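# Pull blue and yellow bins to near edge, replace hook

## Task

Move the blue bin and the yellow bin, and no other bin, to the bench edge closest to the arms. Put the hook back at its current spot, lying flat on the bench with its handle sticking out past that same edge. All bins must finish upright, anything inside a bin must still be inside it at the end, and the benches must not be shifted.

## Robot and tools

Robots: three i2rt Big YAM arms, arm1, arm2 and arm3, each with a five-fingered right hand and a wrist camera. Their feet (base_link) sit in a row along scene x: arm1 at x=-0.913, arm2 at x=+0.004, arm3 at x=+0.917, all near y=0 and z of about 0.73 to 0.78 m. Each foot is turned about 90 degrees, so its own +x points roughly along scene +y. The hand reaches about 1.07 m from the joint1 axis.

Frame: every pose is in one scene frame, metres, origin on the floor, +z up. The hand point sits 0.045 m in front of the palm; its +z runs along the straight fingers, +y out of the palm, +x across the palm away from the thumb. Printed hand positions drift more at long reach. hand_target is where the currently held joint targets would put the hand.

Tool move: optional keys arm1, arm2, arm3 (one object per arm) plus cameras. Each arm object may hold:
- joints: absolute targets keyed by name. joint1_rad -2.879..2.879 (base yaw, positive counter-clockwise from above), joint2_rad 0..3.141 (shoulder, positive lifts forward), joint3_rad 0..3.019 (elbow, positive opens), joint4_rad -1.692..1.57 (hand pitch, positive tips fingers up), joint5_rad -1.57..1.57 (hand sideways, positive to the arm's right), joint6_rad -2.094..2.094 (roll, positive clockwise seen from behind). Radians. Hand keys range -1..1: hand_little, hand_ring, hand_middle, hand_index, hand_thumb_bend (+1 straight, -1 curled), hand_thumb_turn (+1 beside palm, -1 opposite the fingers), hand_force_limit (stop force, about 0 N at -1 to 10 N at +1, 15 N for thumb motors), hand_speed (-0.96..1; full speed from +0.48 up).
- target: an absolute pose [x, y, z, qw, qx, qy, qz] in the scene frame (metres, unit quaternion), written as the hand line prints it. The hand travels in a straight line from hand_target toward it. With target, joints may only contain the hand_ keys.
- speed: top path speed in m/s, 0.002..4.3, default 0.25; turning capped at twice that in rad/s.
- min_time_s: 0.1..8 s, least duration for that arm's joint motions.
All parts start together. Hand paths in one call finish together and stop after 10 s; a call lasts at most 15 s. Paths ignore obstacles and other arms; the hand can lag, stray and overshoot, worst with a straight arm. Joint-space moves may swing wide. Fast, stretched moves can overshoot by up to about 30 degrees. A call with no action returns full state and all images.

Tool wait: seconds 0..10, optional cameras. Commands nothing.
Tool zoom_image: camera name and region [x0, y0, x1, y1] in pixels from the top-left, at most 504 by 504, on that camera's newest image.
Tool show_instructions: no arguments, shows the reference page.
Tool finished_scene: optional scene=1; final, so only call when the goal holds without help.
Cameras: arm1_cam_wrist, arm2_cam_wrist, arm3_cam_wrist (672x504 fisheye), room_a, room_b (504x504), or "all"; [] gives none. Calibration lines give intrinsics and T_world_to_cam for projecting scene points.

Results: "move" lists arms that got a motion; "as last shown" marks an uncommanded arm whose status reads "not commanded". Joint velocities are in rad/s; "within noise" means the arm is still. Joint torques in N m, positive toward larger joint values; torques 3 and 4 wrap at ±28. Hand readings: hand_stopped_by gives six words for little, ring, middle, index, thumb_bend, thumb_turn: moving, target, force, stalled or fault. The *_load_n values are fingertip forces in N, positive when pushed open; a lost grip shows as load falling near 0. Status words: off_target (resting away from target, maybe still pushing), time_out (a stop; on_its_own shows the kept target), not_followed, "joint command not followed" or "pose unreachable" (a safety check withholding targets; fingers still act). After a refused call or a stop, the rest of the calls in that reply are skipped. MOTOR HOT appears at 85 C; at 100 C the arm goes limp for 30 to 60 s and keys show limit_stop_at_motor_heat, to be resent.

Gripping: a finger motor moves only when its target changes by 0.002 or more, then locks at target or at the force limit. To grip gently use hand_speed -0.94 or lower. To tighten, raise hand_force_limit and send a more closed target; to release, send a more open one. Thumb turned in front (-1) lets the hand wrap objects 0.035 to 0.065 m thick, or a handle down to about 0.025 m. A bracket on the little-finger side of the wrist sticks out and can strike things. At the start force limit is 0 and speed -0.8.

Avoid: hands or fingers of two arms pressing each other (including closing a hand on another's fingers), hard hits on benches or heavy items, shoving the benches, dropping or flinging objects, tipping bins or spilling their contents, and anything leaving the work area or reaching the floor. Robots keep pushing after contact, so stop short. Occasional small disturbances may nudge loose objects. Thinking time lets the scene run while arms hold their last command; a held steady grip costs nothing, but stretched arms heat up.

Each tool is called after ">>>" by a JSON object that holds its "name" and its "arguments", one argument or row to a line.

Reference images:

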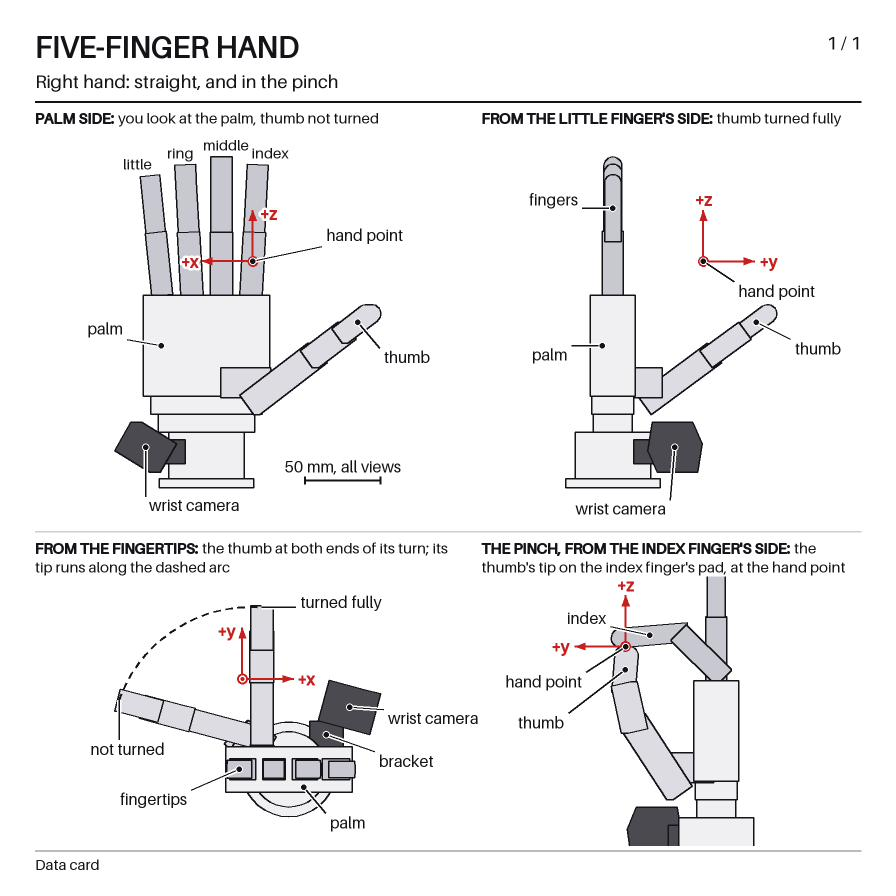

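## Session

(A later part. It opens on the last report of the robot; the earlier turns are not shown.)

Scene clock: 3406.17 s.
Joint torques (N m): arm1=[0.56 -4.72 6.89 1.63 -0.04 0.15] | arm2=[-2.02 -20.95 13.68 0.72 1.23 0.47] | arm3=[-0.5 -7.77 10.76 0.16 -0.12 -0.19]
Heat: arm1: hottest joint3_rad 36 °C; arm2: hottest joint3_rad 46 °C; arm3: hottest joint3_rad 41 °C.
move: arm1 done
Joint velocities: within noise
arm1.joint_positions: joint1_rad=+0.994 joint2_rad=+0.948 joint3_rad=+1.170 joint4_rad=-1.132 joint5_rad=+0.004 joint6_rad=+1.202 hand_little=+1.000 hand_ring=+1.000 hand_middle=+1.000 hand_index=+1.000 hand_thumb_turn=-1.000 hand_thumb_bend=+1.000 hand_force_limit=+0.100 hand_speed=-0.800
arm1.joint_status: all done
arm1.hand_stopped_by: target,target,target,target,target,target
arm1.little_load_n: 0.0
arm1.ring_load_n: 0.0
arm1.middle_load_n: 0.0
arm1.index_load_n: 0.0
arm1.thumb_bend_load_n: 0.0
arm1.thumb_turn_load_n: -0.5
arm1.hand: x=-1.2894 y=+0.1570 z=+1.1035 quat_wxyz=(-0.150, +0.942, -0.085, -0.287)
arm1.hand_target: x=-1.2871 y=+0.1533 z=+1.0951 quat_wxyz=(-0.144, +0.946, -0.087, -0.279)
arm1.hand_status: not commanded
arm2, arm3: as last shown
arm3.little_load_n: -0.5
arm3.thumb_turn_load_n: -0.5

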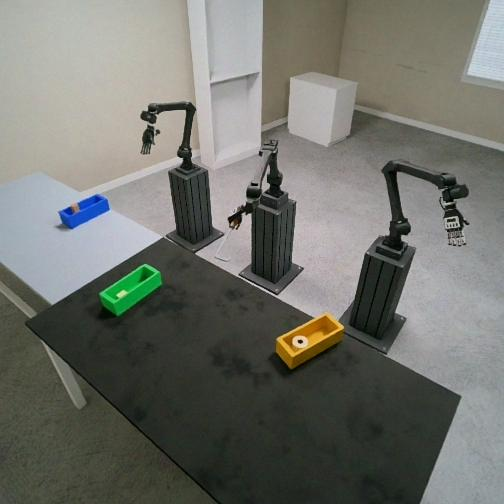

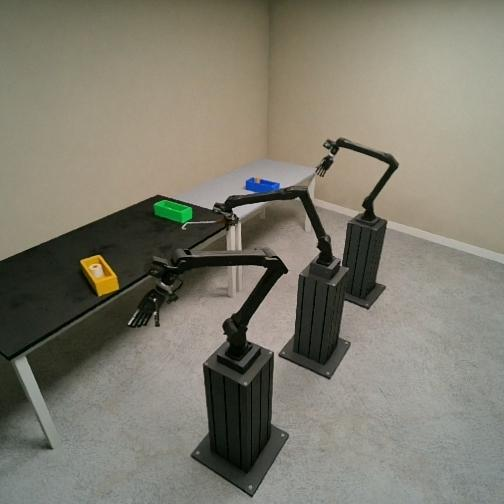

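>>> {"name": "zoom_image", "arguments": {
  "camera": "room_b",
  "region": [175, 205, 235, 245]
}}

>>> {"name": "zoom_image", "arguments": {
  "camera": "room_a",
  "region": [205, 210, 255, 270]
}}

Scaled by 8.400 from the camera's image (finer frame: 720x720).

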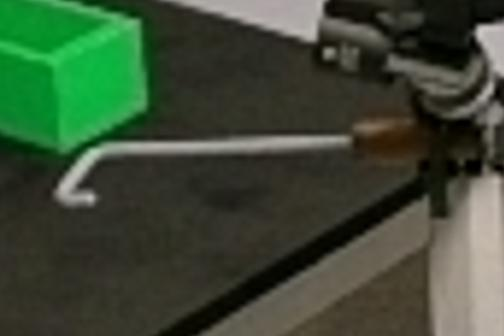

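Scaled by 8.400 from the camera's image (finer frame: 720x720).

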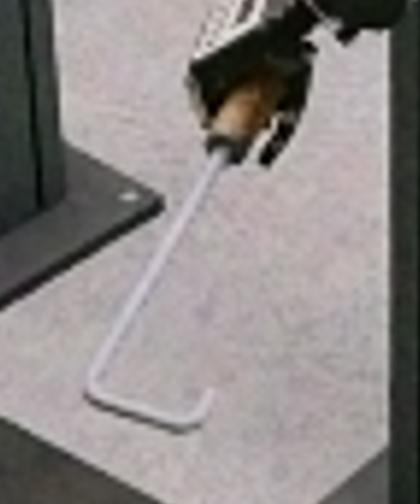

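>>> {"name": "move", "arguments": {
  "arm2": {"target": [-0.178, 0.834, 0.845, -0.487, 0.6865, -0.5318, 0.0931], "speed": 0.08},
  "cameras": ["room_a", "room_b", "arm2_cam_wrist"]
}}

>>> {"name": "zoom_image", "arguments": {
  "camera": "room_a",
  "region": [160, 220, 240, 300]
}}

>>> {"name": "zoom_image", "arguments": {
  "camera": "room_b",
  "region": [150, 200, 230, 260]
}}

Scene clock: 3467.30 s.
Joint torques (N m): arm1=[0.62 -4.72 7.08 1.62 -0.04 0.14] | arm2=[-2.78 -24.59 13.42 2.19 1.12 0.3] | arm3=[-0.85 -7.88 10.71 0.25 -0.13 -0.21]
Heat: arm1: hottest joint3_rad 36 °C; arm2: hottest joint3_rad 47 °C; arm3: hottest joint3_rad 41 °C.
move: arm2 off_target
Joint velocities: within noise
arm1, arm3: as last shown
arm1.thumb_turn_load_n: 0.0
arm2.joint_positions: joint1_rad=+0.348 joint2_rad=+2.374 joint3_rad=+2.018 joint4_rad=-0.814 joint5_rad=+0.909 joint6_rad=+1.340 hand_little=-0.970 hand_ring=-0.970 hand_middle=-0.970 hand_index=-0.942 hand_thumb_turn=-1.000 hand_thumb_bend=+0.437 hand_force_limit=+0.150 hand_speed=-0.800
arm2.joint_status: not commanded
arm2.hand_stopped_by: target,target,target,force,force,target
arm2.little_load_n: 0.0
arm2.ring_load_n: 0.5
arm2.middle_load_n: 0.0
arm2.index_load_n: 8.5
arm2.thumb_bend_load_n: 8.5
arm2.thumb_turn_load_n: 2.0
arm2.hand: x=-0.1743 y=+0.7877 z=+0.7801 quat_wxyz=(-0.446, +0.733, -0.491, +0.149)
arm2.hand_target: x=-0.1755 y=+0.8256 z=+0.8480 quat_wxyz=(-0.487, +0.687, -0.532, +0.092)
arm2.hand_status: off_target (0.080 m and 10.7 deg from the pose sent, 0.179 m and 16.3 deg at the start)
arm3.little_load_n: 0.0
arm3.thumb_turn_load_n: 0.0
pictures: arm2_cam_wrist, room_a, room_b
arm2_cam_wrist: T_world_to_cam=[[-0.47507, -0.30969, -0.82365, 0.80382], [-0.84044, 0.437, 0.32044, -0.74365], [0.26069, 0.84447, -0.46788, -0.13818]] pos_world=[-0.20711, 0.69059, 0.83571]

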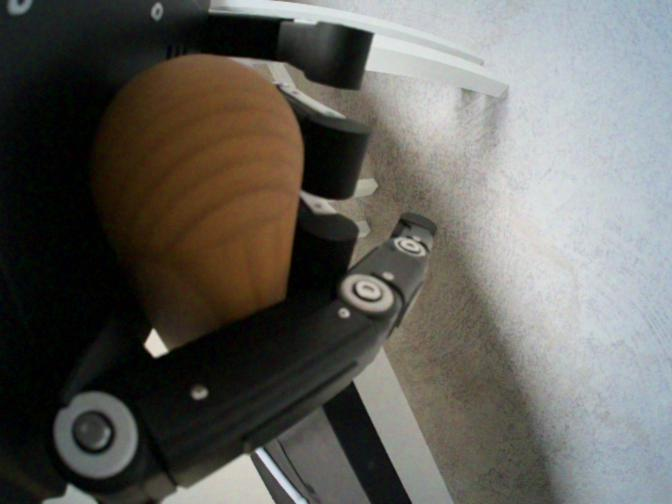

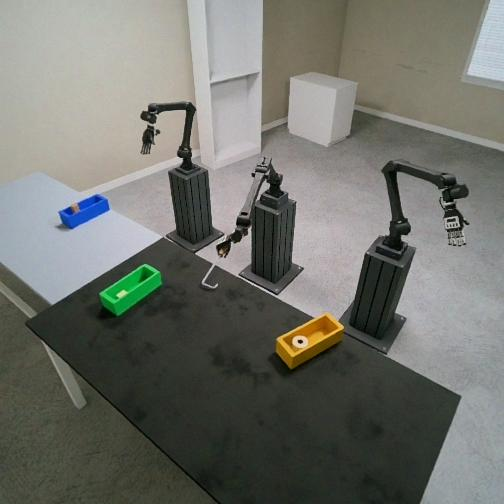

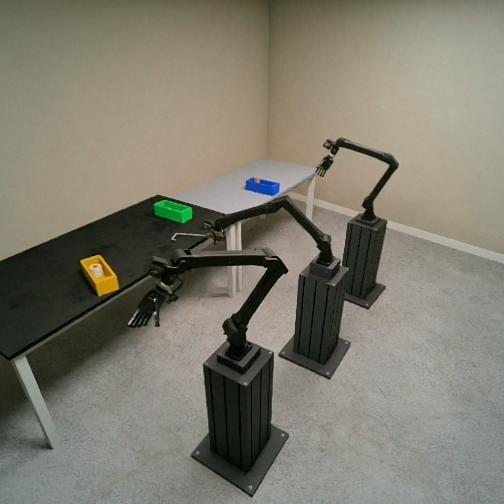

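Scaled by 6.300 from the camera's image (finer frame: 720x720).

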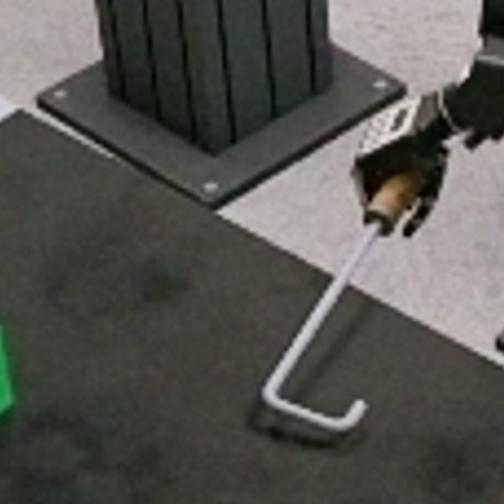

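Scaled by 6.300 from the camera's image (finer frame: 720x720).

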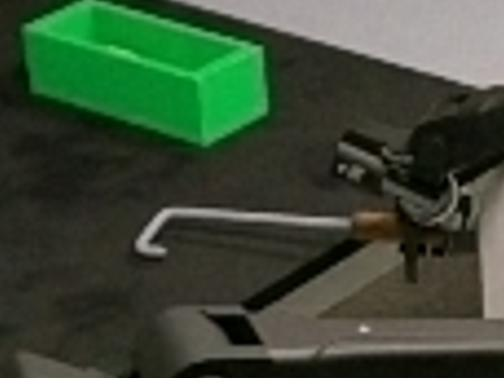

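>>> {"name": "move", "arguments": {
  "arm2": {"target": [-0.178, 0.856, 0.82, -0.4557, 0.6831, -0.5698, 0.0298], "speed": 0.08},
  "cameras": ["room_a", "room_b"]
}}

>>> {"name": "zoom_image", "arguments": {
  "camera": "room_a",
  "region": [160, 220, 240, 300]
}}

>>> {"name": "zoom_image", "arguments": {
  "camera": "room_b",
  "region": [150, 200, 230, 260]
}}

Scene clock: 3503.17 s.
Joint torques (N m): arm1=[0.5 -4.54 6.91 1.58 -0.04 0.14] | arm2=[-1.79 -25.35 13.64 2.51 0.85 0.52] | arm3=[-0.26 -7.94 10.69 0.1 -0.17 -0.24]
Heat: arm1: hottest joint3_rad 36 °C; arm2: hottest joint3_rad 46 °C; arm3: hottest joint3_rad 41 °C.
move: arm2 off_target
Joint velocities: within noise
arm1, arm3: as last shown
arm2.joint_positions: joint1_rad=+0.314 joint2_rad=+2.411 joint3_rad=+2.034 joint4_rad=-0.759 joint5_rad=+0.782 joint6_rad=+1.393 hand_little=-0.970 hand_ring=-0.970 hand_middle=-0.970 hand_index=-0.942 hand_thumb_turn=-1.000 hand_thumb_bend=+0.437 hand_force_limit=+0.150 hand_speed=-0.800
arm2.joint_status: not commanded
arm2.hand_stopped_by: target,target,target,force,force,target
arm2.little_load_n: 0.0
arm2.ring_load_n: 0.0
arm2.middle_load_n: 0.0
arm2.index_load_n: 9.0
arm2.thumb_bend_load_n: 8.5
arm2.thumb_turn_load_n: 2.0
arm2.hand: x=-0.1736 y=+0.8060 z=+0.7551 quat_wxyz=(-0.416, +0.733, -0.530, +0.091)
arm2.hand_target: x=-0.1754 y=+0.8469 z=+0.8237 quat_wxyz=(-0.455, +0.684, -0.569, +0.029)
arm2.hand_status: off_target (0.082 m and 11.1 deg from the pose sent, 0.079 m and 17.4 deg at the start)

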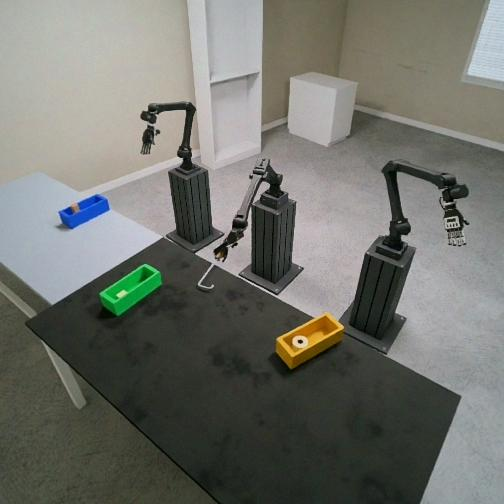

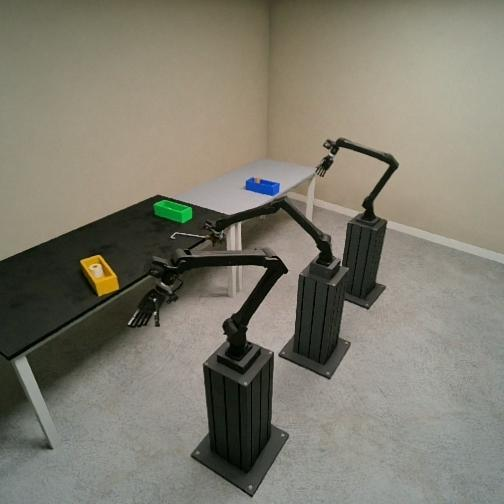

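Scaled by 6.300 from the camera's image (finer frame: 720x720).

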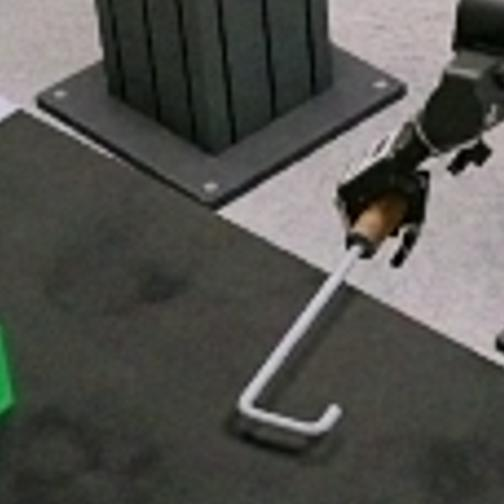

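Scaled by 6.300 from the camera's image (finer frame: 720x720).

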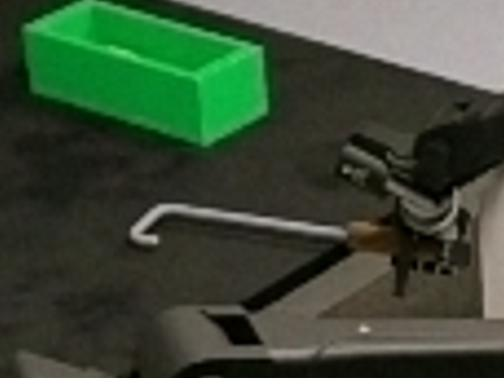

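>>> {"name": "move", "arguments": {
  "arm2": {"target": [-0.178, 0.86, 0.803, -0.4557, 0.6831, -0.5698, 0.0298], "speed": 0.06},
  "cameras": ["room_a", "room_b"]
}}

>>> {"name": "zoom_image", "arguments": {
  "camera": "room_a",
  "region": [160, 220, 240, 300]
}}

>>> {"name": "zoom_image", "arguments": {
  "camera": "room_b",
  "region": [150, 200, 230, 260]
}}

Scene clock: 3528.50 s.
Joint torques (N m): arm1=[0.5 -4.78 7.06 1.62 -0.04 0.15] | arm2=[-2.08 -25.05 13.2 2.24 0.82 0.42] | arm3=[-0.91 -7.71 10.73 0.16 -0.12 -0.22]
Heat: arm1: hottest joint3_rad 36 °C; arm2: hottest joint3_rad 47 °C; arm3: hottest joint3_rad 41 °C.
move: arm2 off_target
Joint velocities: within noise
arm1, arm3: as last shown
arm1.thumb_turn_load_n: -0.5
arm2.joint_positions: joint1_rad=+0.313 joint2_rad=+2.445 joint3_rad=+2.050 joint4_rad=-0.738 joint5_rad=+0.780 joint6_rad=+1.399 hand_little=-0.970 hand_ring=-0.970 hand_middle=-0.970 hand_index=-0.942 hand_thumb_turn=-1.000 hand_thumb_bend=+0.437 hand_force_limit=+0.150 hand_speed=-0.800
arm2.joint_status: not commanded
arm2.hand_stopped_by: target,target,target,force,force,target
arm2.little_load_n: 0.5
arm2.ring_load_n: 0.0
arm2.middle_load_n: 0.0
arm2.index_load_n: 8.5
arm2.thumb_bend_load_n: 8.5
arm2.thumb_turn_load_n: 2.0
arm2.hand: x=-0.1748 y=+0.8113 z=+0.7384 quat_wxyz=(-0.417, +0.731, -0.533, +0.089)
arm2.hand_target: x=-0.1756 y=+0.8515 z=+0.8062 quat_wxyz=(-0.455, +0.684, -0.569, +0.029)
arm2.hand_status: off_target (0.081 m and 10.6 deg from the pose sent, 0.072 m and 11.1 deg at the start)

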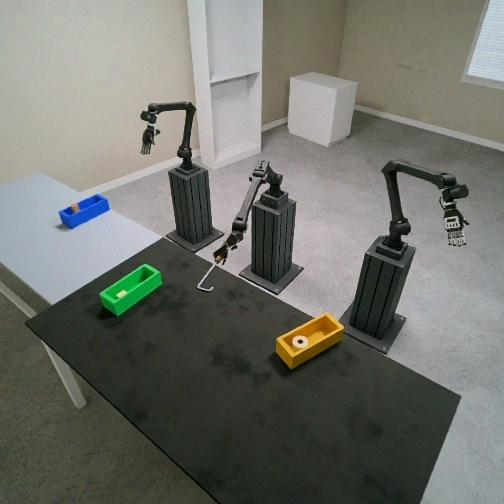

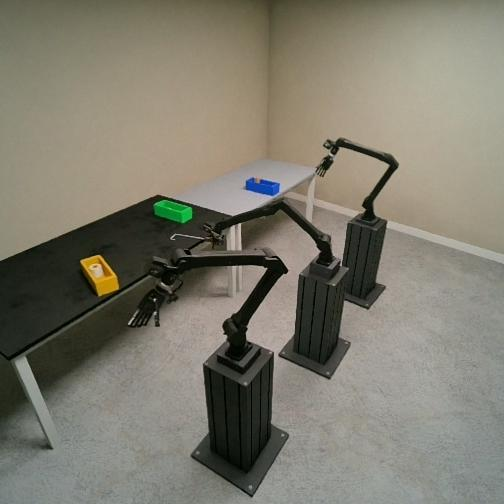

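Scaled by 6.300 from the camera's image (finer frame: 720x720).

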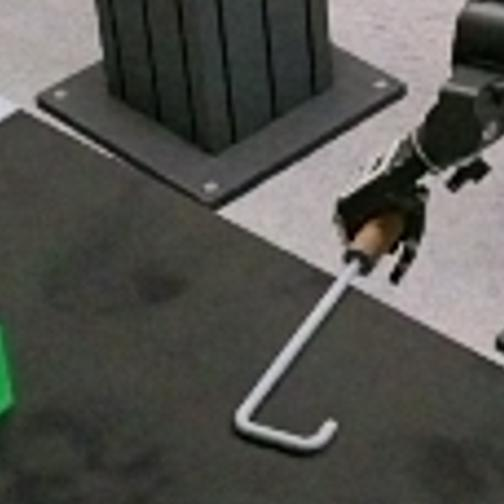

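Scaled by 6.300 from the camera's image (finer frame: 720x720).

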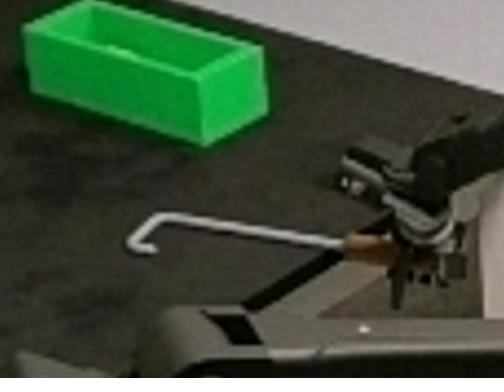

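>>> {"name": "move", "arguments": {
  "arm2": {"joints": {"hand_thumb_bend": 1.0, "hand_speed": -0.75}}
}}

>>> {"name": "move", "arguments": {
  "arm2": {"joints": {"hand_index": 1.0, "hand_middle": 1.0, "hand_ring": 1.0, "hand_little": 1.0, "hand_speed": -0.8}},
  "cameras": ["room_a", "room_b", "arm2_cam_wrist"]
}}

>>> {"name": "zoom_image", "arguments": {
  "camera": "room_a",
  "region": [160, 220, 240, 300]
}}

>>> {"name": "zoom_image", "arguments": {
  "camera": "room_b",
  "region": [150, 200, 230, 260]
}}

Scene clock: 3546.17 s.
Joint torques (N m): arm1=[0.5 -4.72 7.08 1.61 -0.03 0.15] | arm2=[-2.61 -25.76 12.74 2.17 0.82 0.23] | arm3=[-1.14 -7.47 10.85 0.14 -0.19 -0.2]
Heat: arm1: hottest joint3_rad 36 °C; arm2: hottest joint3_rad 45 °C; arm3: hottest joint3_rad 41 °C.
move: arm2 done
Joint velocities: within noise
arm1, arm3: as last shown
arm1.thumb_turn_load_n: 0.0
arm2.joint_positions: joint1_rad=+0.313 joint2_rad=+2.445 joint3_rad=+2.059 joint4_rad=-0.729 joint5_rad=+0.780 joint6_rad=+1.419 hand_little=-0.970 hand_ring=-0.970 hand_middle=-0.970 hand_index=-0.942 hand_thumb_turn=-1.000 hand_thumb_bend=+1.000 hand_force_limit=+0.150 hand_speed=-0.750
arm2.joint_status: all done
arm2.hand_stopped_by: target,target,target,force,target,target
arm2.little_load_n: 0.0
arm2.ring_load_n: 0.0
arm2.middle_load_n: 0.0
arm2.index_load_n: 5.0
arm2.thumb_bend_load_n: 0.0
arm2.thumb_turn_load_n: 0.0
arm2.hand: x=-0.1765 y=+0.8172 z=+0.7447 quat_wxyz=(-0.422, +0.722, -0.542, +0.078)
arm2.hand_target: x=-0.1756 y=+0.8516 z=+0.8063 quat_wxyz=(-0.455, +0.684, -0.569, +0.029)
arm2.hand_status: not commanded
pictures: none

Scene clock: 3550.20 s.
Joint torques (N m): arm1=[0.62 -4.54 7.01 1.62 -0.03 0.13] | arm2=[-3.66 -26.75 11.18 2 1.49 0.01] | arm3=[-0.91 -8 10.74 0.18 -0.15 -0.22]
Heat: arm1: hottest joint3_rad 36 °C; arm2: hottest joint3_rad 45 °C; arm3: hottest joint3_rad 41 °C.
move: arm2 done
Joint velocities: within noise
arm1, arm3: as last shown
arm1.ring_load_n: 0.5
arm2.joint_positions: joint1_rad=+0.318 joint2_rad=+2.445 joint3_rad=+2.080 joint4_rad=-0.721 joint5_rad=+0.763 joint6_rad=+1.442 hand_little=+1.000 hand_ring=+1.000 hand_middle=+1.000 hand_index=+0.998 hand_thumb_turn=-1.000 hand_thumb_bend=+1.000 hand_force_limit=+0.150 hand_speed=-0.800
arm2.joint_status: all done
arm2.hand_stopped_by: target,target,target,target,target,target
arm2.little_load_n: 0.0
arm2.ring_load_n: 0.0
arm2.middle_load_n: 0.0
arm2.index_load_n: -5.5
arm2.thumb_bend_load_n: 0.0
arm2.thumb_turn_load_n: 0.0
arm2.hand: x=-0.1870 y=+0.8258 z=+0.7553 quat_wxyz=(-0.425, +0.716, -0.551, +0.056)
arm2.hand_target: x=-0.1757 y=+0.8515 z=+0.8063 quat_wxyz=(-0.455, +0.684, -0.569, +0.029)
arm2.hand_status: not commanded
pictures: arm2_cam_wrist, room_a, room_b
arm2_cam_wrist: T_world_to_cam=[[-0.64314, -0.21975, -0.73354, 0.61536], [-0.74149, 0.41796, 0.52489, -0.88323], [0.19124, 0.88149, -0.43175, -0.24956]] pos_world=[-0.21141, 0.72436, 0.80725]

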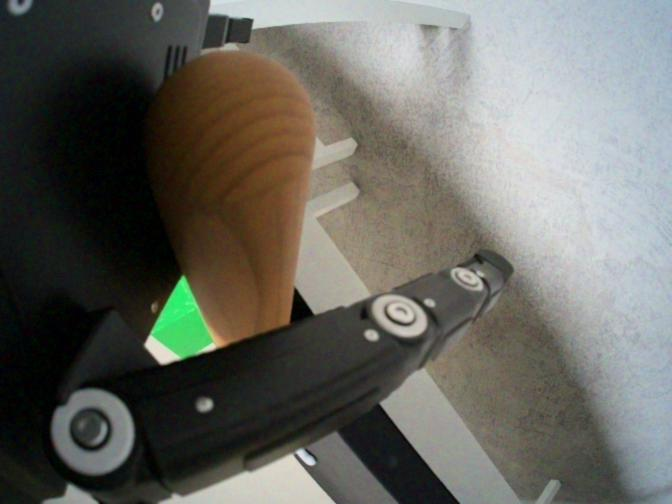

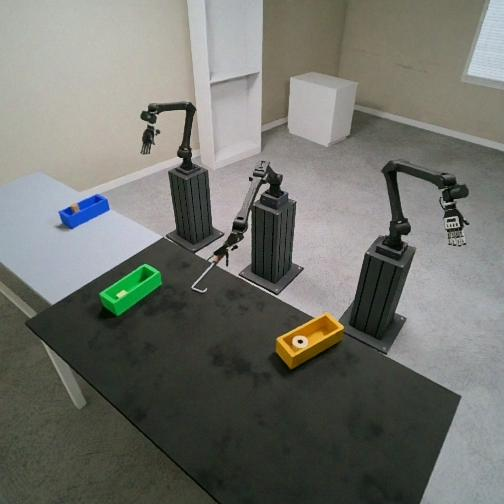

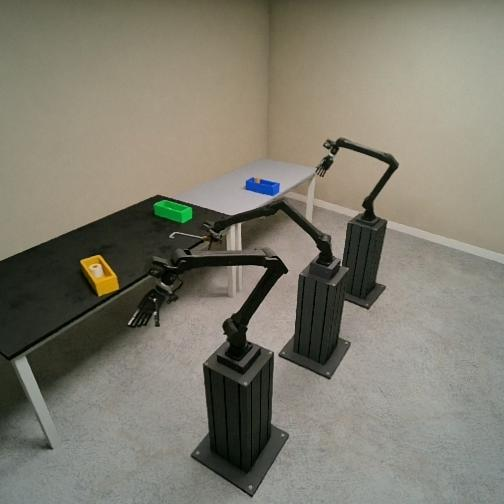

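Scaled by 6.300 from the camera's image (finer frame: 720x720).

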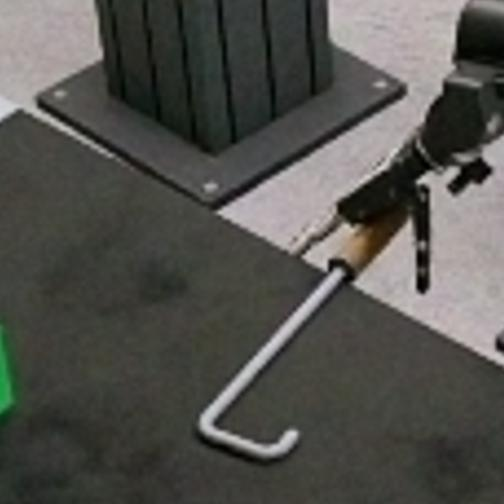

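Scaled by 6.300 from the camera's image (finer frame: 720x720).

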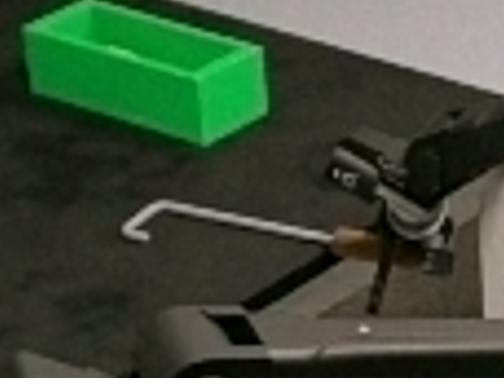

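>>> {"name": "move", "arguments": {
  "arm2": {"target": [-0.210, 0.80, 0.872, -0.4557, 0.6831, -0.5698, 0.0298], "speed": 0.06},
  "cameras": ["room_a", "room_b", "arm2_cam_wrist"]
}}

>>> {"name": "zoom_image", "arguments": {
  "camera": "room_a",
  "region": [160, 220, 240, 300]
}}

>>> {"name": "zoom_image", "arguments": {
  "camera": "room_b",
  "region": [150, 200, 230, 260]
}}

Scene clock: 3586.97 s.
Joint torques (N m): arm1=[0.79 -4.48 7.04 1.62 -0.03 0.14] | arm2=[-1.32 -24.88 7.6 0.46 0.71 0.02] | arm3=[-0.79 -7.88 10.8 0.12 -0.15 -0.22]
Heat: arm1: hottest joint3_rad 36 °C; arm2: hottest joint3_rad 44 °C; arm3: hottest joint3_rad 41 °C.
move: arm2 off_target
Joint velocities: within noise
arm1, arm3: as last shown
arm1.ring_load_n: 0.0
arm2.joint_positions: joint1_rad=+0.359 joint2_rad=+2.281 joint3_rad=+2.010 joint4_rad=-0.794 joint5_rad=+0.820 joint6_rad=+1.529 hand_little=+1.000 hand_ring=+1.000 hand_middle=+1.000 hand_index=+0.999 hand_thumb_turn=-1.000 hand_thumb_bend=+1.000 hand_force_limit=+0.150 hand_speed=-0.800
arm2.joint_status: not commanded
arm2.hand_stopped_by: target,target,target,target,target,target
arm2.little_load_n: 0.0
arm2.ring_load_n: 0.0
arm2.middle_load_n: 0.0
arm2.index_load_n: -0.5
arm2.thumb_bend_load_n: 0.0
arm2.thumb_turn_load_n: 0.0
arm2.hand: x=-0.2040 y=+0.8035 z=+0.8534 quat_wxyz=(-0.452, +0.686, -0.569, +0.037)
arm2.hand_target: x=-0.2100 y=+0.8002 z=+0.8718 quat_wxyz=(-0.456, +0.683, -0.570, +0.030)
arm2.hand_status: off_target (0.020 m and 1.0 deg from the pose sent, 0.122 m and 6.3 deg at the start)
pictures: arm2_cam_wrist, room_a, room_b
arm2_cam_wrist: T_world_to_cam=[[-0.65678, -0.13064, -0.74268, 0.60485], [-0.72035, 0.39995, 0.56668, -0.95495], [0.22301, 0.90718, -0.35679, -0.26245]] pos_world=[-0.23211, 0.69904, 0.89672]

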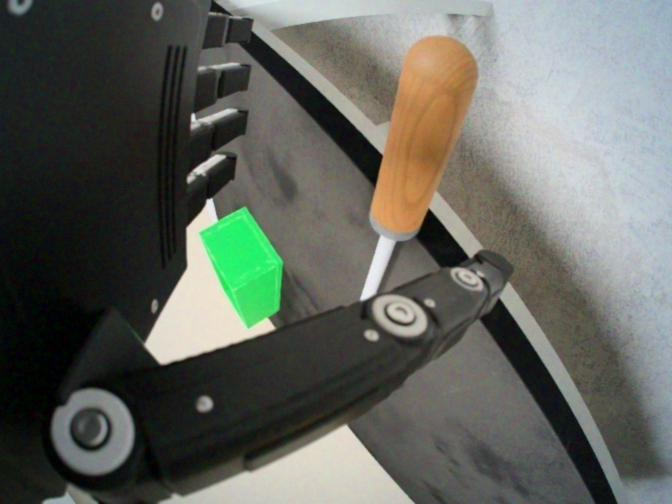

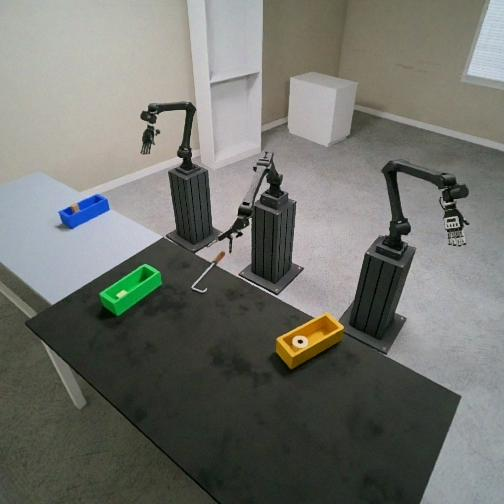

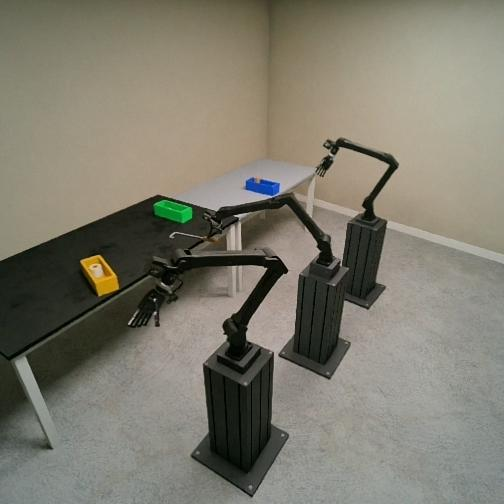

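Scaled by 6.300 from the camera's image (finer frame: 720x720).

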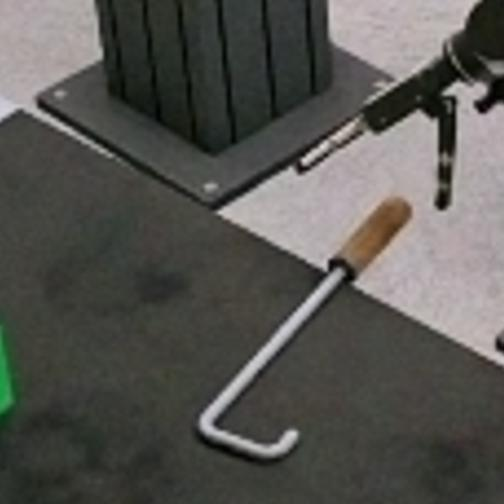

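Scaled by 6.300 from the camera's image (finer frame: 720x720).

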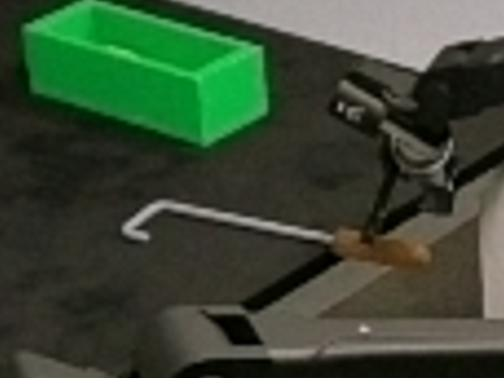

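>>> {"name": "move", "arguments": {
  "arm2": {"target": [-0.20, 0.72, 1.0, -0.4557, 0.6831, -0.5698, 0.0298], "speed": 0.2}
}}

>>> {"name": "move", "arguments": {
  "arm2": {"target": [-0.20, 0.70, 0.98, -0.1698, 0.7290, -0.6337, -0.1953], "speed": 0.25},
  "cameras": ["arm2_cam_wrist", "room_a", "room_b"]
}}

Scene clock: 3613.80 s.
Joint torques (N m): arm1=[0.26 -4.66 6.99 1.65 -0.04 0.13] | arm2=[-0.62 -20.84 7.66 0.51 0.76 -0.06] | arm3=[-1.55 -8 10.62 0.34 -0.13 -0.22]
Heat: arm1: hottest joint3_rad 36 °C; arm2: hottest joint3_rad 41 °C; arm3: hottest joint3_rad 41 °C.
move: arm2 done
Joint velocities: within noise
arm1: as last shown
arm2.joint_positions: joint1_rad=+0.388 joint2_rad=+1.971 joint3_rad=+1.864 joint4_rad=-0.973 joint5_rad=+0.835 joint6_rad=+1.568 hand_little=+1.000 hand_ring=+1.000 hand_middle=+1.000 hand_index=+0.999 hand_thumb_turn=-1.000 hand_thumb_bend=+1.000 hand_force_limit=+0.150 hand_speed=-0.800
arm2.joint_status: not commanded
arm2.hand_stopped_by: target,target,target,target,target,target
arm2.little_load_n: -0.5
arm2.ring_load_n: 0.0
arm2.middle_load_n: 0.0
arm2.index_load_n: 0.0
arm2.thumb_bend_load_n: 0.0
arm2.thumb_turn_load_n: 0.0
arm2.hand: x=-0.1947 y=+0.7248 z=+0.9944 quat_wxyz=(-0.455, +0.683, -0.570, +0.032)
arm2.hand_target: x=-0.1999 y=+0.7201 z=+1.0001 quat_wxyz=(-0.456, +0.683, -0.570, +0.030)
arm2.hand_status: done (0.009 m and 0.3 deg from the pose sent, 0.169 m and 1.0 deg at the start)
arm3.joint_positions: joint1_rad=+0.257 joint2_rad=+1.127 joint3_rad=+1.393 joint4_rad=-1.322 joint5_rad=+0.094 joint6_rad=+1.734 hand_little=+1.000 hand_ring=+1.000 hand_middle=+1.000 hand_index=+1.000 hand_thumb_turn=-1.000 hand_thumb_bend=+1.000 hand_force_limit=+0.300 hand_speed=-0.800
arm3.joint_status: not commanded
arm3.hand_stopped_by: target,target,target,target,target,target
arm3.little_load_n: 0.0
arm3.ring_load_n: 0.0
arm3.middle_load_n: 0.0
arm3.index_load_n: 0.0
arm3.thumb_bend_load_n: -0.5
arm3.thumb_turn_load_n: -0.5
arm3.hand: x=+0.7985 y=+0.4491 z=+1.1123 quat_wxyz=(-0.181, +0.682, -0.685, -0.181)
arm3.hand_target: x=+0.8000 y=+0.4499 z=+1.1200 quat_wxyz=(-0.183, +0.683, -0.683, -0.183)
arm3.hand_status: not commanded
pictures: none

Scene clock: 3615.90 s.
Joint torques (N m): arm1=[0.44 -4.37 7.04 1.65 -0.06 0.12] | arm2=[-1.61 -21.42 7.83 1.59 -0.02 0.03] | arm3=[-0.32 -8.29 10.76 0.05 -0.16 -0.18]
Heat: arm1: hottest joint3_rad 36 °C; arm2: hottest joint3_rad 41 °C; arm3: hottest joint3_rad 41 °C.
move: arm2 off_target
Joint velocities: within noise
arm1.joint_positions: joint1_rad=+0.994 joint2_rad=+0.948 joint3_rad=+1.170 joint4_rad=-1.132 joint5_rad=+0.004 joint6_rad=+1.202 hand_little=+1.000 hand_ring=+1.000 hand_middle=+1.000 hand_index=+1.000 hand_thumb_turn=-1.000 hand_thumb_bend=+1.000 hand_force_limit=+0.100 hand_speed=-0.800
arm1.joint_status: not commanded
arm1.hand_stopped_by: target,target,target,target,target,target
arm1.little_load_n: 0.0
arm1.ring_load_n: 0.0
arm1.middle_load_n: -0.5
arm1.index_load_n: 0.0
arm1.thumb_bend_load_n: 0.0
arm1.thumb_turn_load_n: 0.0
arm1.hand: x=-1.2894 y=+0.1570 z=+1.1035 quat_wxyz=(-0.150, +0.942, -0.085, -0.287)
arm1.hand_target: x=-1.2871 y=+0.1533 z=+1.0951 quat_wxyz=(-0.144, +0.946, -0.087, -0.279)
arm1.hand_status: not commanded
arm2.joint_positions: joint1_rad=+0.203 joint2_rad=+1.900 joint3_rad=+1.713 joint4_rad=-0.914 joint5_rad=+0.032 joint6_rad=+1.624 hand_little=+1.000 hand_ring=+1.000 hand_middle=+1.000 hand_index=+0.999 hand_thumb_turn=-1.000 hand_thumb_bend=+1.000 hand_force_limit=+0.150 hand_speed=-0.800
arm2.joint_status: not commanded
arm2.hand_stopped_by: target,target,target,target,target,target
arm2.little_load_n: 0.0
arm2.ring_load_n: 0.0
arm2.middle_load_n: 0.0
arm2.index_load_n: 0.0
arm2.thumb_bend_load_n: 0.0
arm2.thumb_turn_load_n: 0.0
arm2.hand: x=-0.2033 y=+0.6963 z=+0.9573 quat_wxyz=(-0.158, +0.738, -0.632, -0.176)
arm2.hand_target: x=-0.2001 y=+0.6997 z=+0.9799 quat_wxyz=(-0.170, +0.729, -0.634, -0.195)
arm2.hand_status: off_target (0.023 m and 2.8 deg from the pose sent, 0.029 m and 43.0 deg at the start)
arm3: as last shown
arm3.index_load_n: 0.5
arm3.thumb_bend_load_n: 0.0
arm3.thumb_turn_load_n: 0.0
arm2_cam_wrist: T_world_to_cam=[[-0.93281, -0.34521, -0.10342, 0.14991], [-0.26909, 0.47634, 0.83708, -1.19077], [-0.2397, 0.80866, -0.53722, 0.01901]] pos_world=[-0.17602, 0.60359, 1.02248]

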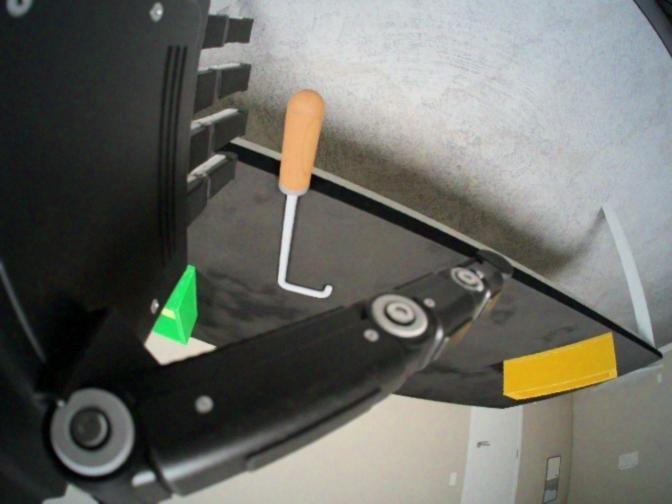

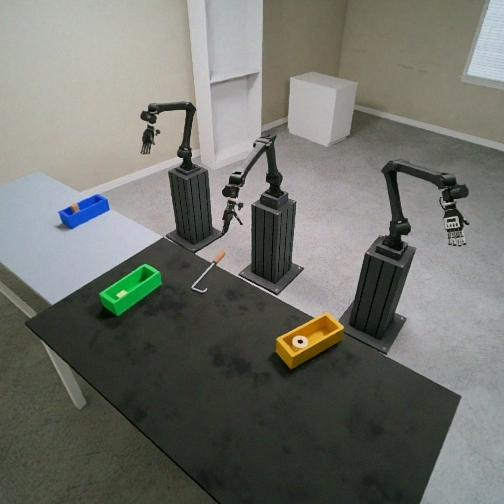

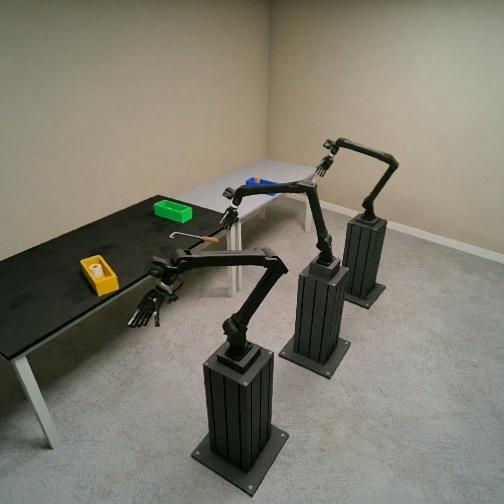

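>>> {"name": "move", "arguments": {
  "arm2": {"target": [-0.193, 0.735, 0.906, -0.1659, 0.7381, -0.6194, -0.1978], "speed": 0.15},
  "cameras": ["arm2_cam_wrist"]
}}

Scene clock: 3638.57 s.
Joint torques (N m): arm1=[0.26 -4.48 6.94 1.58 -0.03 0.14] | arm2=[-1.79 -19.96 8.47 1.72 -0.01 -0.16] | arm3=[-0.79 -7.65 10.52 0.35 -0.16 -0.15]
Heat: arm1: hottest joint3_rad 36 °C; arm2: hottest joint3_rad 40 °C; arm3: hottest joint3_rad 41 °C.
move: arm2 off_target
Joint velocities: within noise
arm1, arm3: as last shown
arm1.middle_load_n: 0.0
arm1.thumb_bend_load_n: -0.5
arm2.joint_positions: joint1_rad=+0.179 joint2_rad=+2.010 joint3_rad=+1.712 joint4_rad=-0.786 joint5_rad=+0.000 joint6_rad=+1.587 hand_little=+1.000 hand_ring=+1.000 hand_middle=+1.000 hand_index=+0.999 hand_thumb_turn=-1.000 hand_thumb_bend=+1.000 hand_force_limit=+0.150 hand_speed=-0.800
arm2.joint_status: not commanded
arm2.hand_stopped_by: target,target,target,target,target,target
arm2.little_load_n: 0.0
arm2.ring_load_n: 0.0
arm2.middle_load_n: 0.0
arm2.index_load_n: 0.0
arm2.thumb_bend_load_n: -0.5
arm2.thumb_turn_load_n: 0.0
arm2.hand: x=-0.1979 y=+0.7267 z=+0.8976 quat_wxyz=(-0.157, +0.743, -0.623, -0.188)
arm2.hand_target: x=-0.1930 y=+0.7347 z=+0.9061 quat_wxyz=(-0.166, +0.740, -0.621, -0.198)
arm2.hand_status: off_target (0.013 m and 1.6 deg from the pose sent, 0.065 m and 3.0 deg at the start)
arm3.index_load_n: 0.0
arm2_cam_wrist: T_world_to_cam=[[-0.92613, -0.36488, -0.09567, 0.16789], [-0.26795, 0.45784, 0.84769, -1.1496], [-0.2655, 0.81071, -0.52179, -0.05674]] pos_world=[-0.16761, 0.63359, 0.96097]

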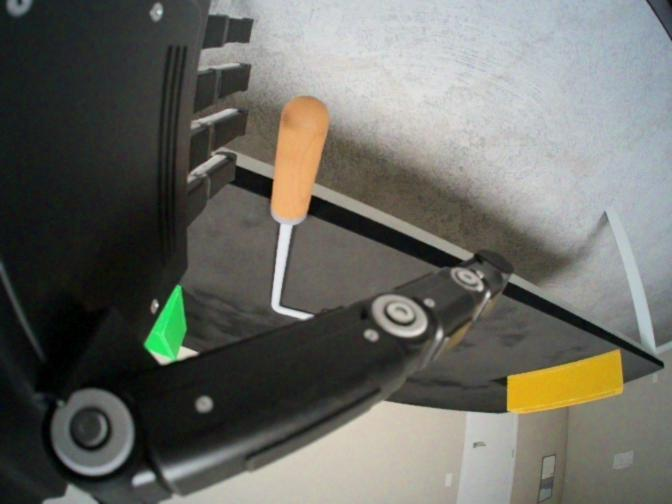

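>>> {"name": "move", "arguments": {
  "arm2": {"target": [-0.202, 0.782, 0.824, -0.1659, 0.7381, -0.6194, -0.1978], "speed": 0.08},
  "cameras": ["arm2_cam_wrist", "room_a", "room_b"]
}}

Scene clock: 3656.37 s.
Joint torques (N m): arm1=[0.32 -4.84 7.01 1.59 -0.02 0.13] | arm2=[-2.37 -20.07 11.33 1.83 0.01 -0.12] | arm3=[-0.67 -7.77 10.71 0.05 -0.16 -0.23]
Heat: arm1: hottest joint3_rad 36 °C; arm2: hottest joint3_rad 40 °C; arm3: hottest joint3_rad 41 °C.
move: arm2 off_target
Joint velocities: within noise
arm1, arm3: as last shown
arm1.thumb_bend_load_n: 0.0
arm2.joint_positions: joint1_rad=+0.179 joint2_rad=+2.195 joint3_rad=+1.782 joint4_rad=-0.695 joint5_rad=+0.000 joint6_rad=+1.587 hand_little=+1.000 hand_ring=+1.000 hand_middle=+1.000 hand_index=+0.999 hand_thumb_turn=-1.000 hand_thumb_bend=+1.000 hand_force_limit=+0.150 hand_speed=-0.800
arm2.joint_status: not commanded
arm2.hand_stopped_by: target,target,target,target,target,target
arm2.little_load_n: 0.0
arm2.ring_load_n: 0.0
arm2.middle_load_n: 0.0
arm2.index_load_n: 0.0
arm2.thumb_bend_load_n: 0.0
arm2.thumb_turn_load_n: -0.5
arm2.hand: x=-0.2038 y=+0.7604 z=+0.8068 quat_wxyz=(-0.150, +0.745, -0.625, -0.179)
arm2.hand_target: x=-0.2016 y=+0.7805 z=+0.8245 quat_wxyz=(-0.166, +0.740, -0.621, -0.198)
arm2.hand_status: off_target (0.028 m and 3.0 deg from the pose sent, 0.092 m and 1.6 deg at the start)
arm3.thumb_bend_load_n: -0.5
arm2_cam_wrist: T_world_to_cam=[[-0.9258, -0.36682, -0.09132, 0.1641], [-0.2716, 0.47744, 0.83563, -1.09559], [-0.26293, 0.79843, -0.54164, -0.10714]] pos_world=[-0.17381, 0.66882, 0.87247]

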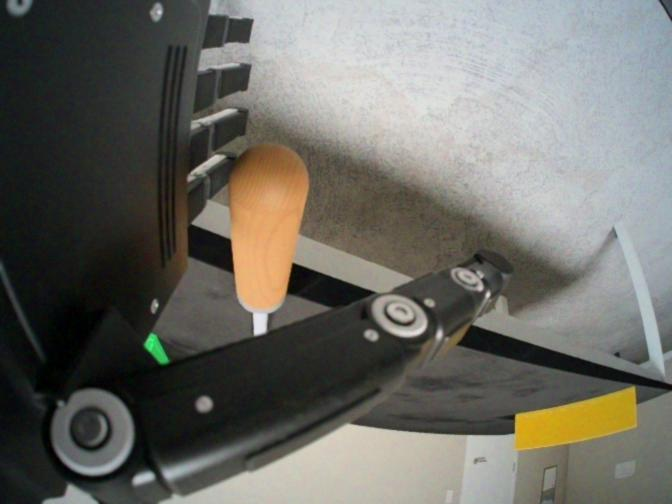

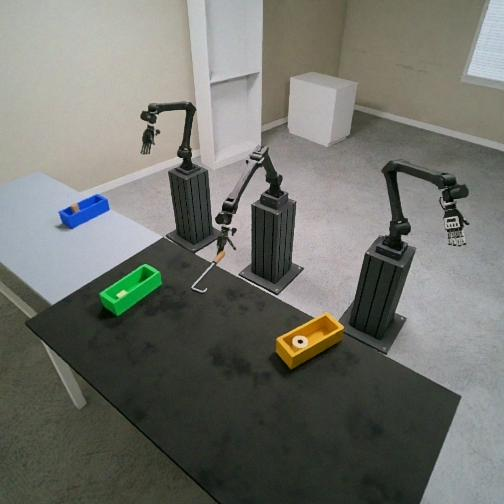

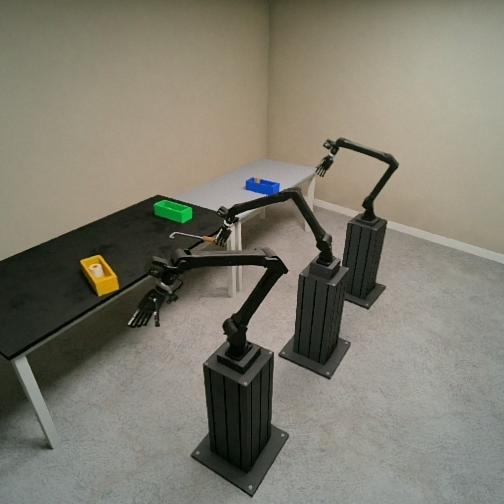

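>>> {"name": "move", "arguments": {
  "arm2": {"target": [-0.202, 0.79, 0.825, -0.1659, 0.7381, -0.6194, -0.1978], "speed": 0.06, "joints": {"hand_index": 0.0, "hand_middle": 0.0, "hand_ring": 0.0, "hand_little": 0.0, "hand_thumb_bend": 0.6, "hand_force_limit": 0.0, "hand_speed": -0.8}},
  "cameras": ["arm2_cam_wrist"]
}}

Scene clock: 3672.37 s.
Joint torques (N m): arm1=[0.44 -5.01 6.97 1.65 -0.04 0.13] | arm2=[-2.49 -21.6 11.28 0.99 -0.06 -0.12] | arm3=[-0.26 -8.23 10.77 0.2 -0.18 -0.17]
Heat: arm1: hottest joint3_rad 36 °C; arm2: hottest joint3_rad 41 °C; arm3: hottest joint3_rad 41 °C.
move: arm2 off_target
Joint velocities: within noise
arm1, arm3: as last shown
arm1.thumb_bend_load_n: -0.5
arm2.joint_positions: joint1_rad=+0.178 joint2_rad=+2.216 joint3_rad=+1.822 joint4_rad=-0.695 joint5_rad=+0.000 joint6_rad=+1.586 hand_little=+0.000 hand_ring=+0.000 hand_middle=+0.000 hand_index=+0.000 hand_thumb_turn=-1.000 hand_thumb_bend=+0.600 hand_force_limit=+0.000 hand_speed=-0.800
arm2.joint_status: all done
arm2.hand_stopped_by: target,target,target,target,target,target
arm2.little_load_n: 0.0
arm2.ring_load_n: 0.0
arm2.middle_load_n: 0.0
arm2.index_load_n: 0.0
arm2.thumb_bend_load_n: 0.0
arm2.thumb_turn_load_n: 0.0
arm2.hand: x=-0.2056 y=+0.7728 z=+0.8104 quat_wxyz=(-0.156, +0.743, -0.623, -0.186)
arm2.hand_target: x=-0.2016 y=+0.7890 z=+0.8254 quat_wxyz=(-0.167, +0.740, -0.621, -0.198)
arm2.hand_status: off_target (0.023 m and 1.9 deg from the pose sent, 0.035 m and 3.0 deg at the start)
arm3.thumb_bend_load_n: 0.0
arm2_cam_wrist: T_world_to_cam=[[-0.92592, -0.36549, -0.09533, 0.16946], [-0.26929, 0.46179, 0.84512, -1.10012], [-0.26486, 0.80818, -0.52601, -0.13615]] pos_world=[-0.17541, 0.68, 0.87427]

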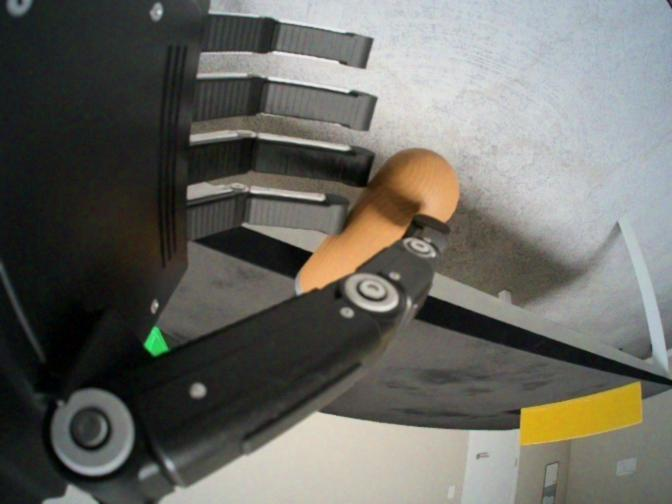

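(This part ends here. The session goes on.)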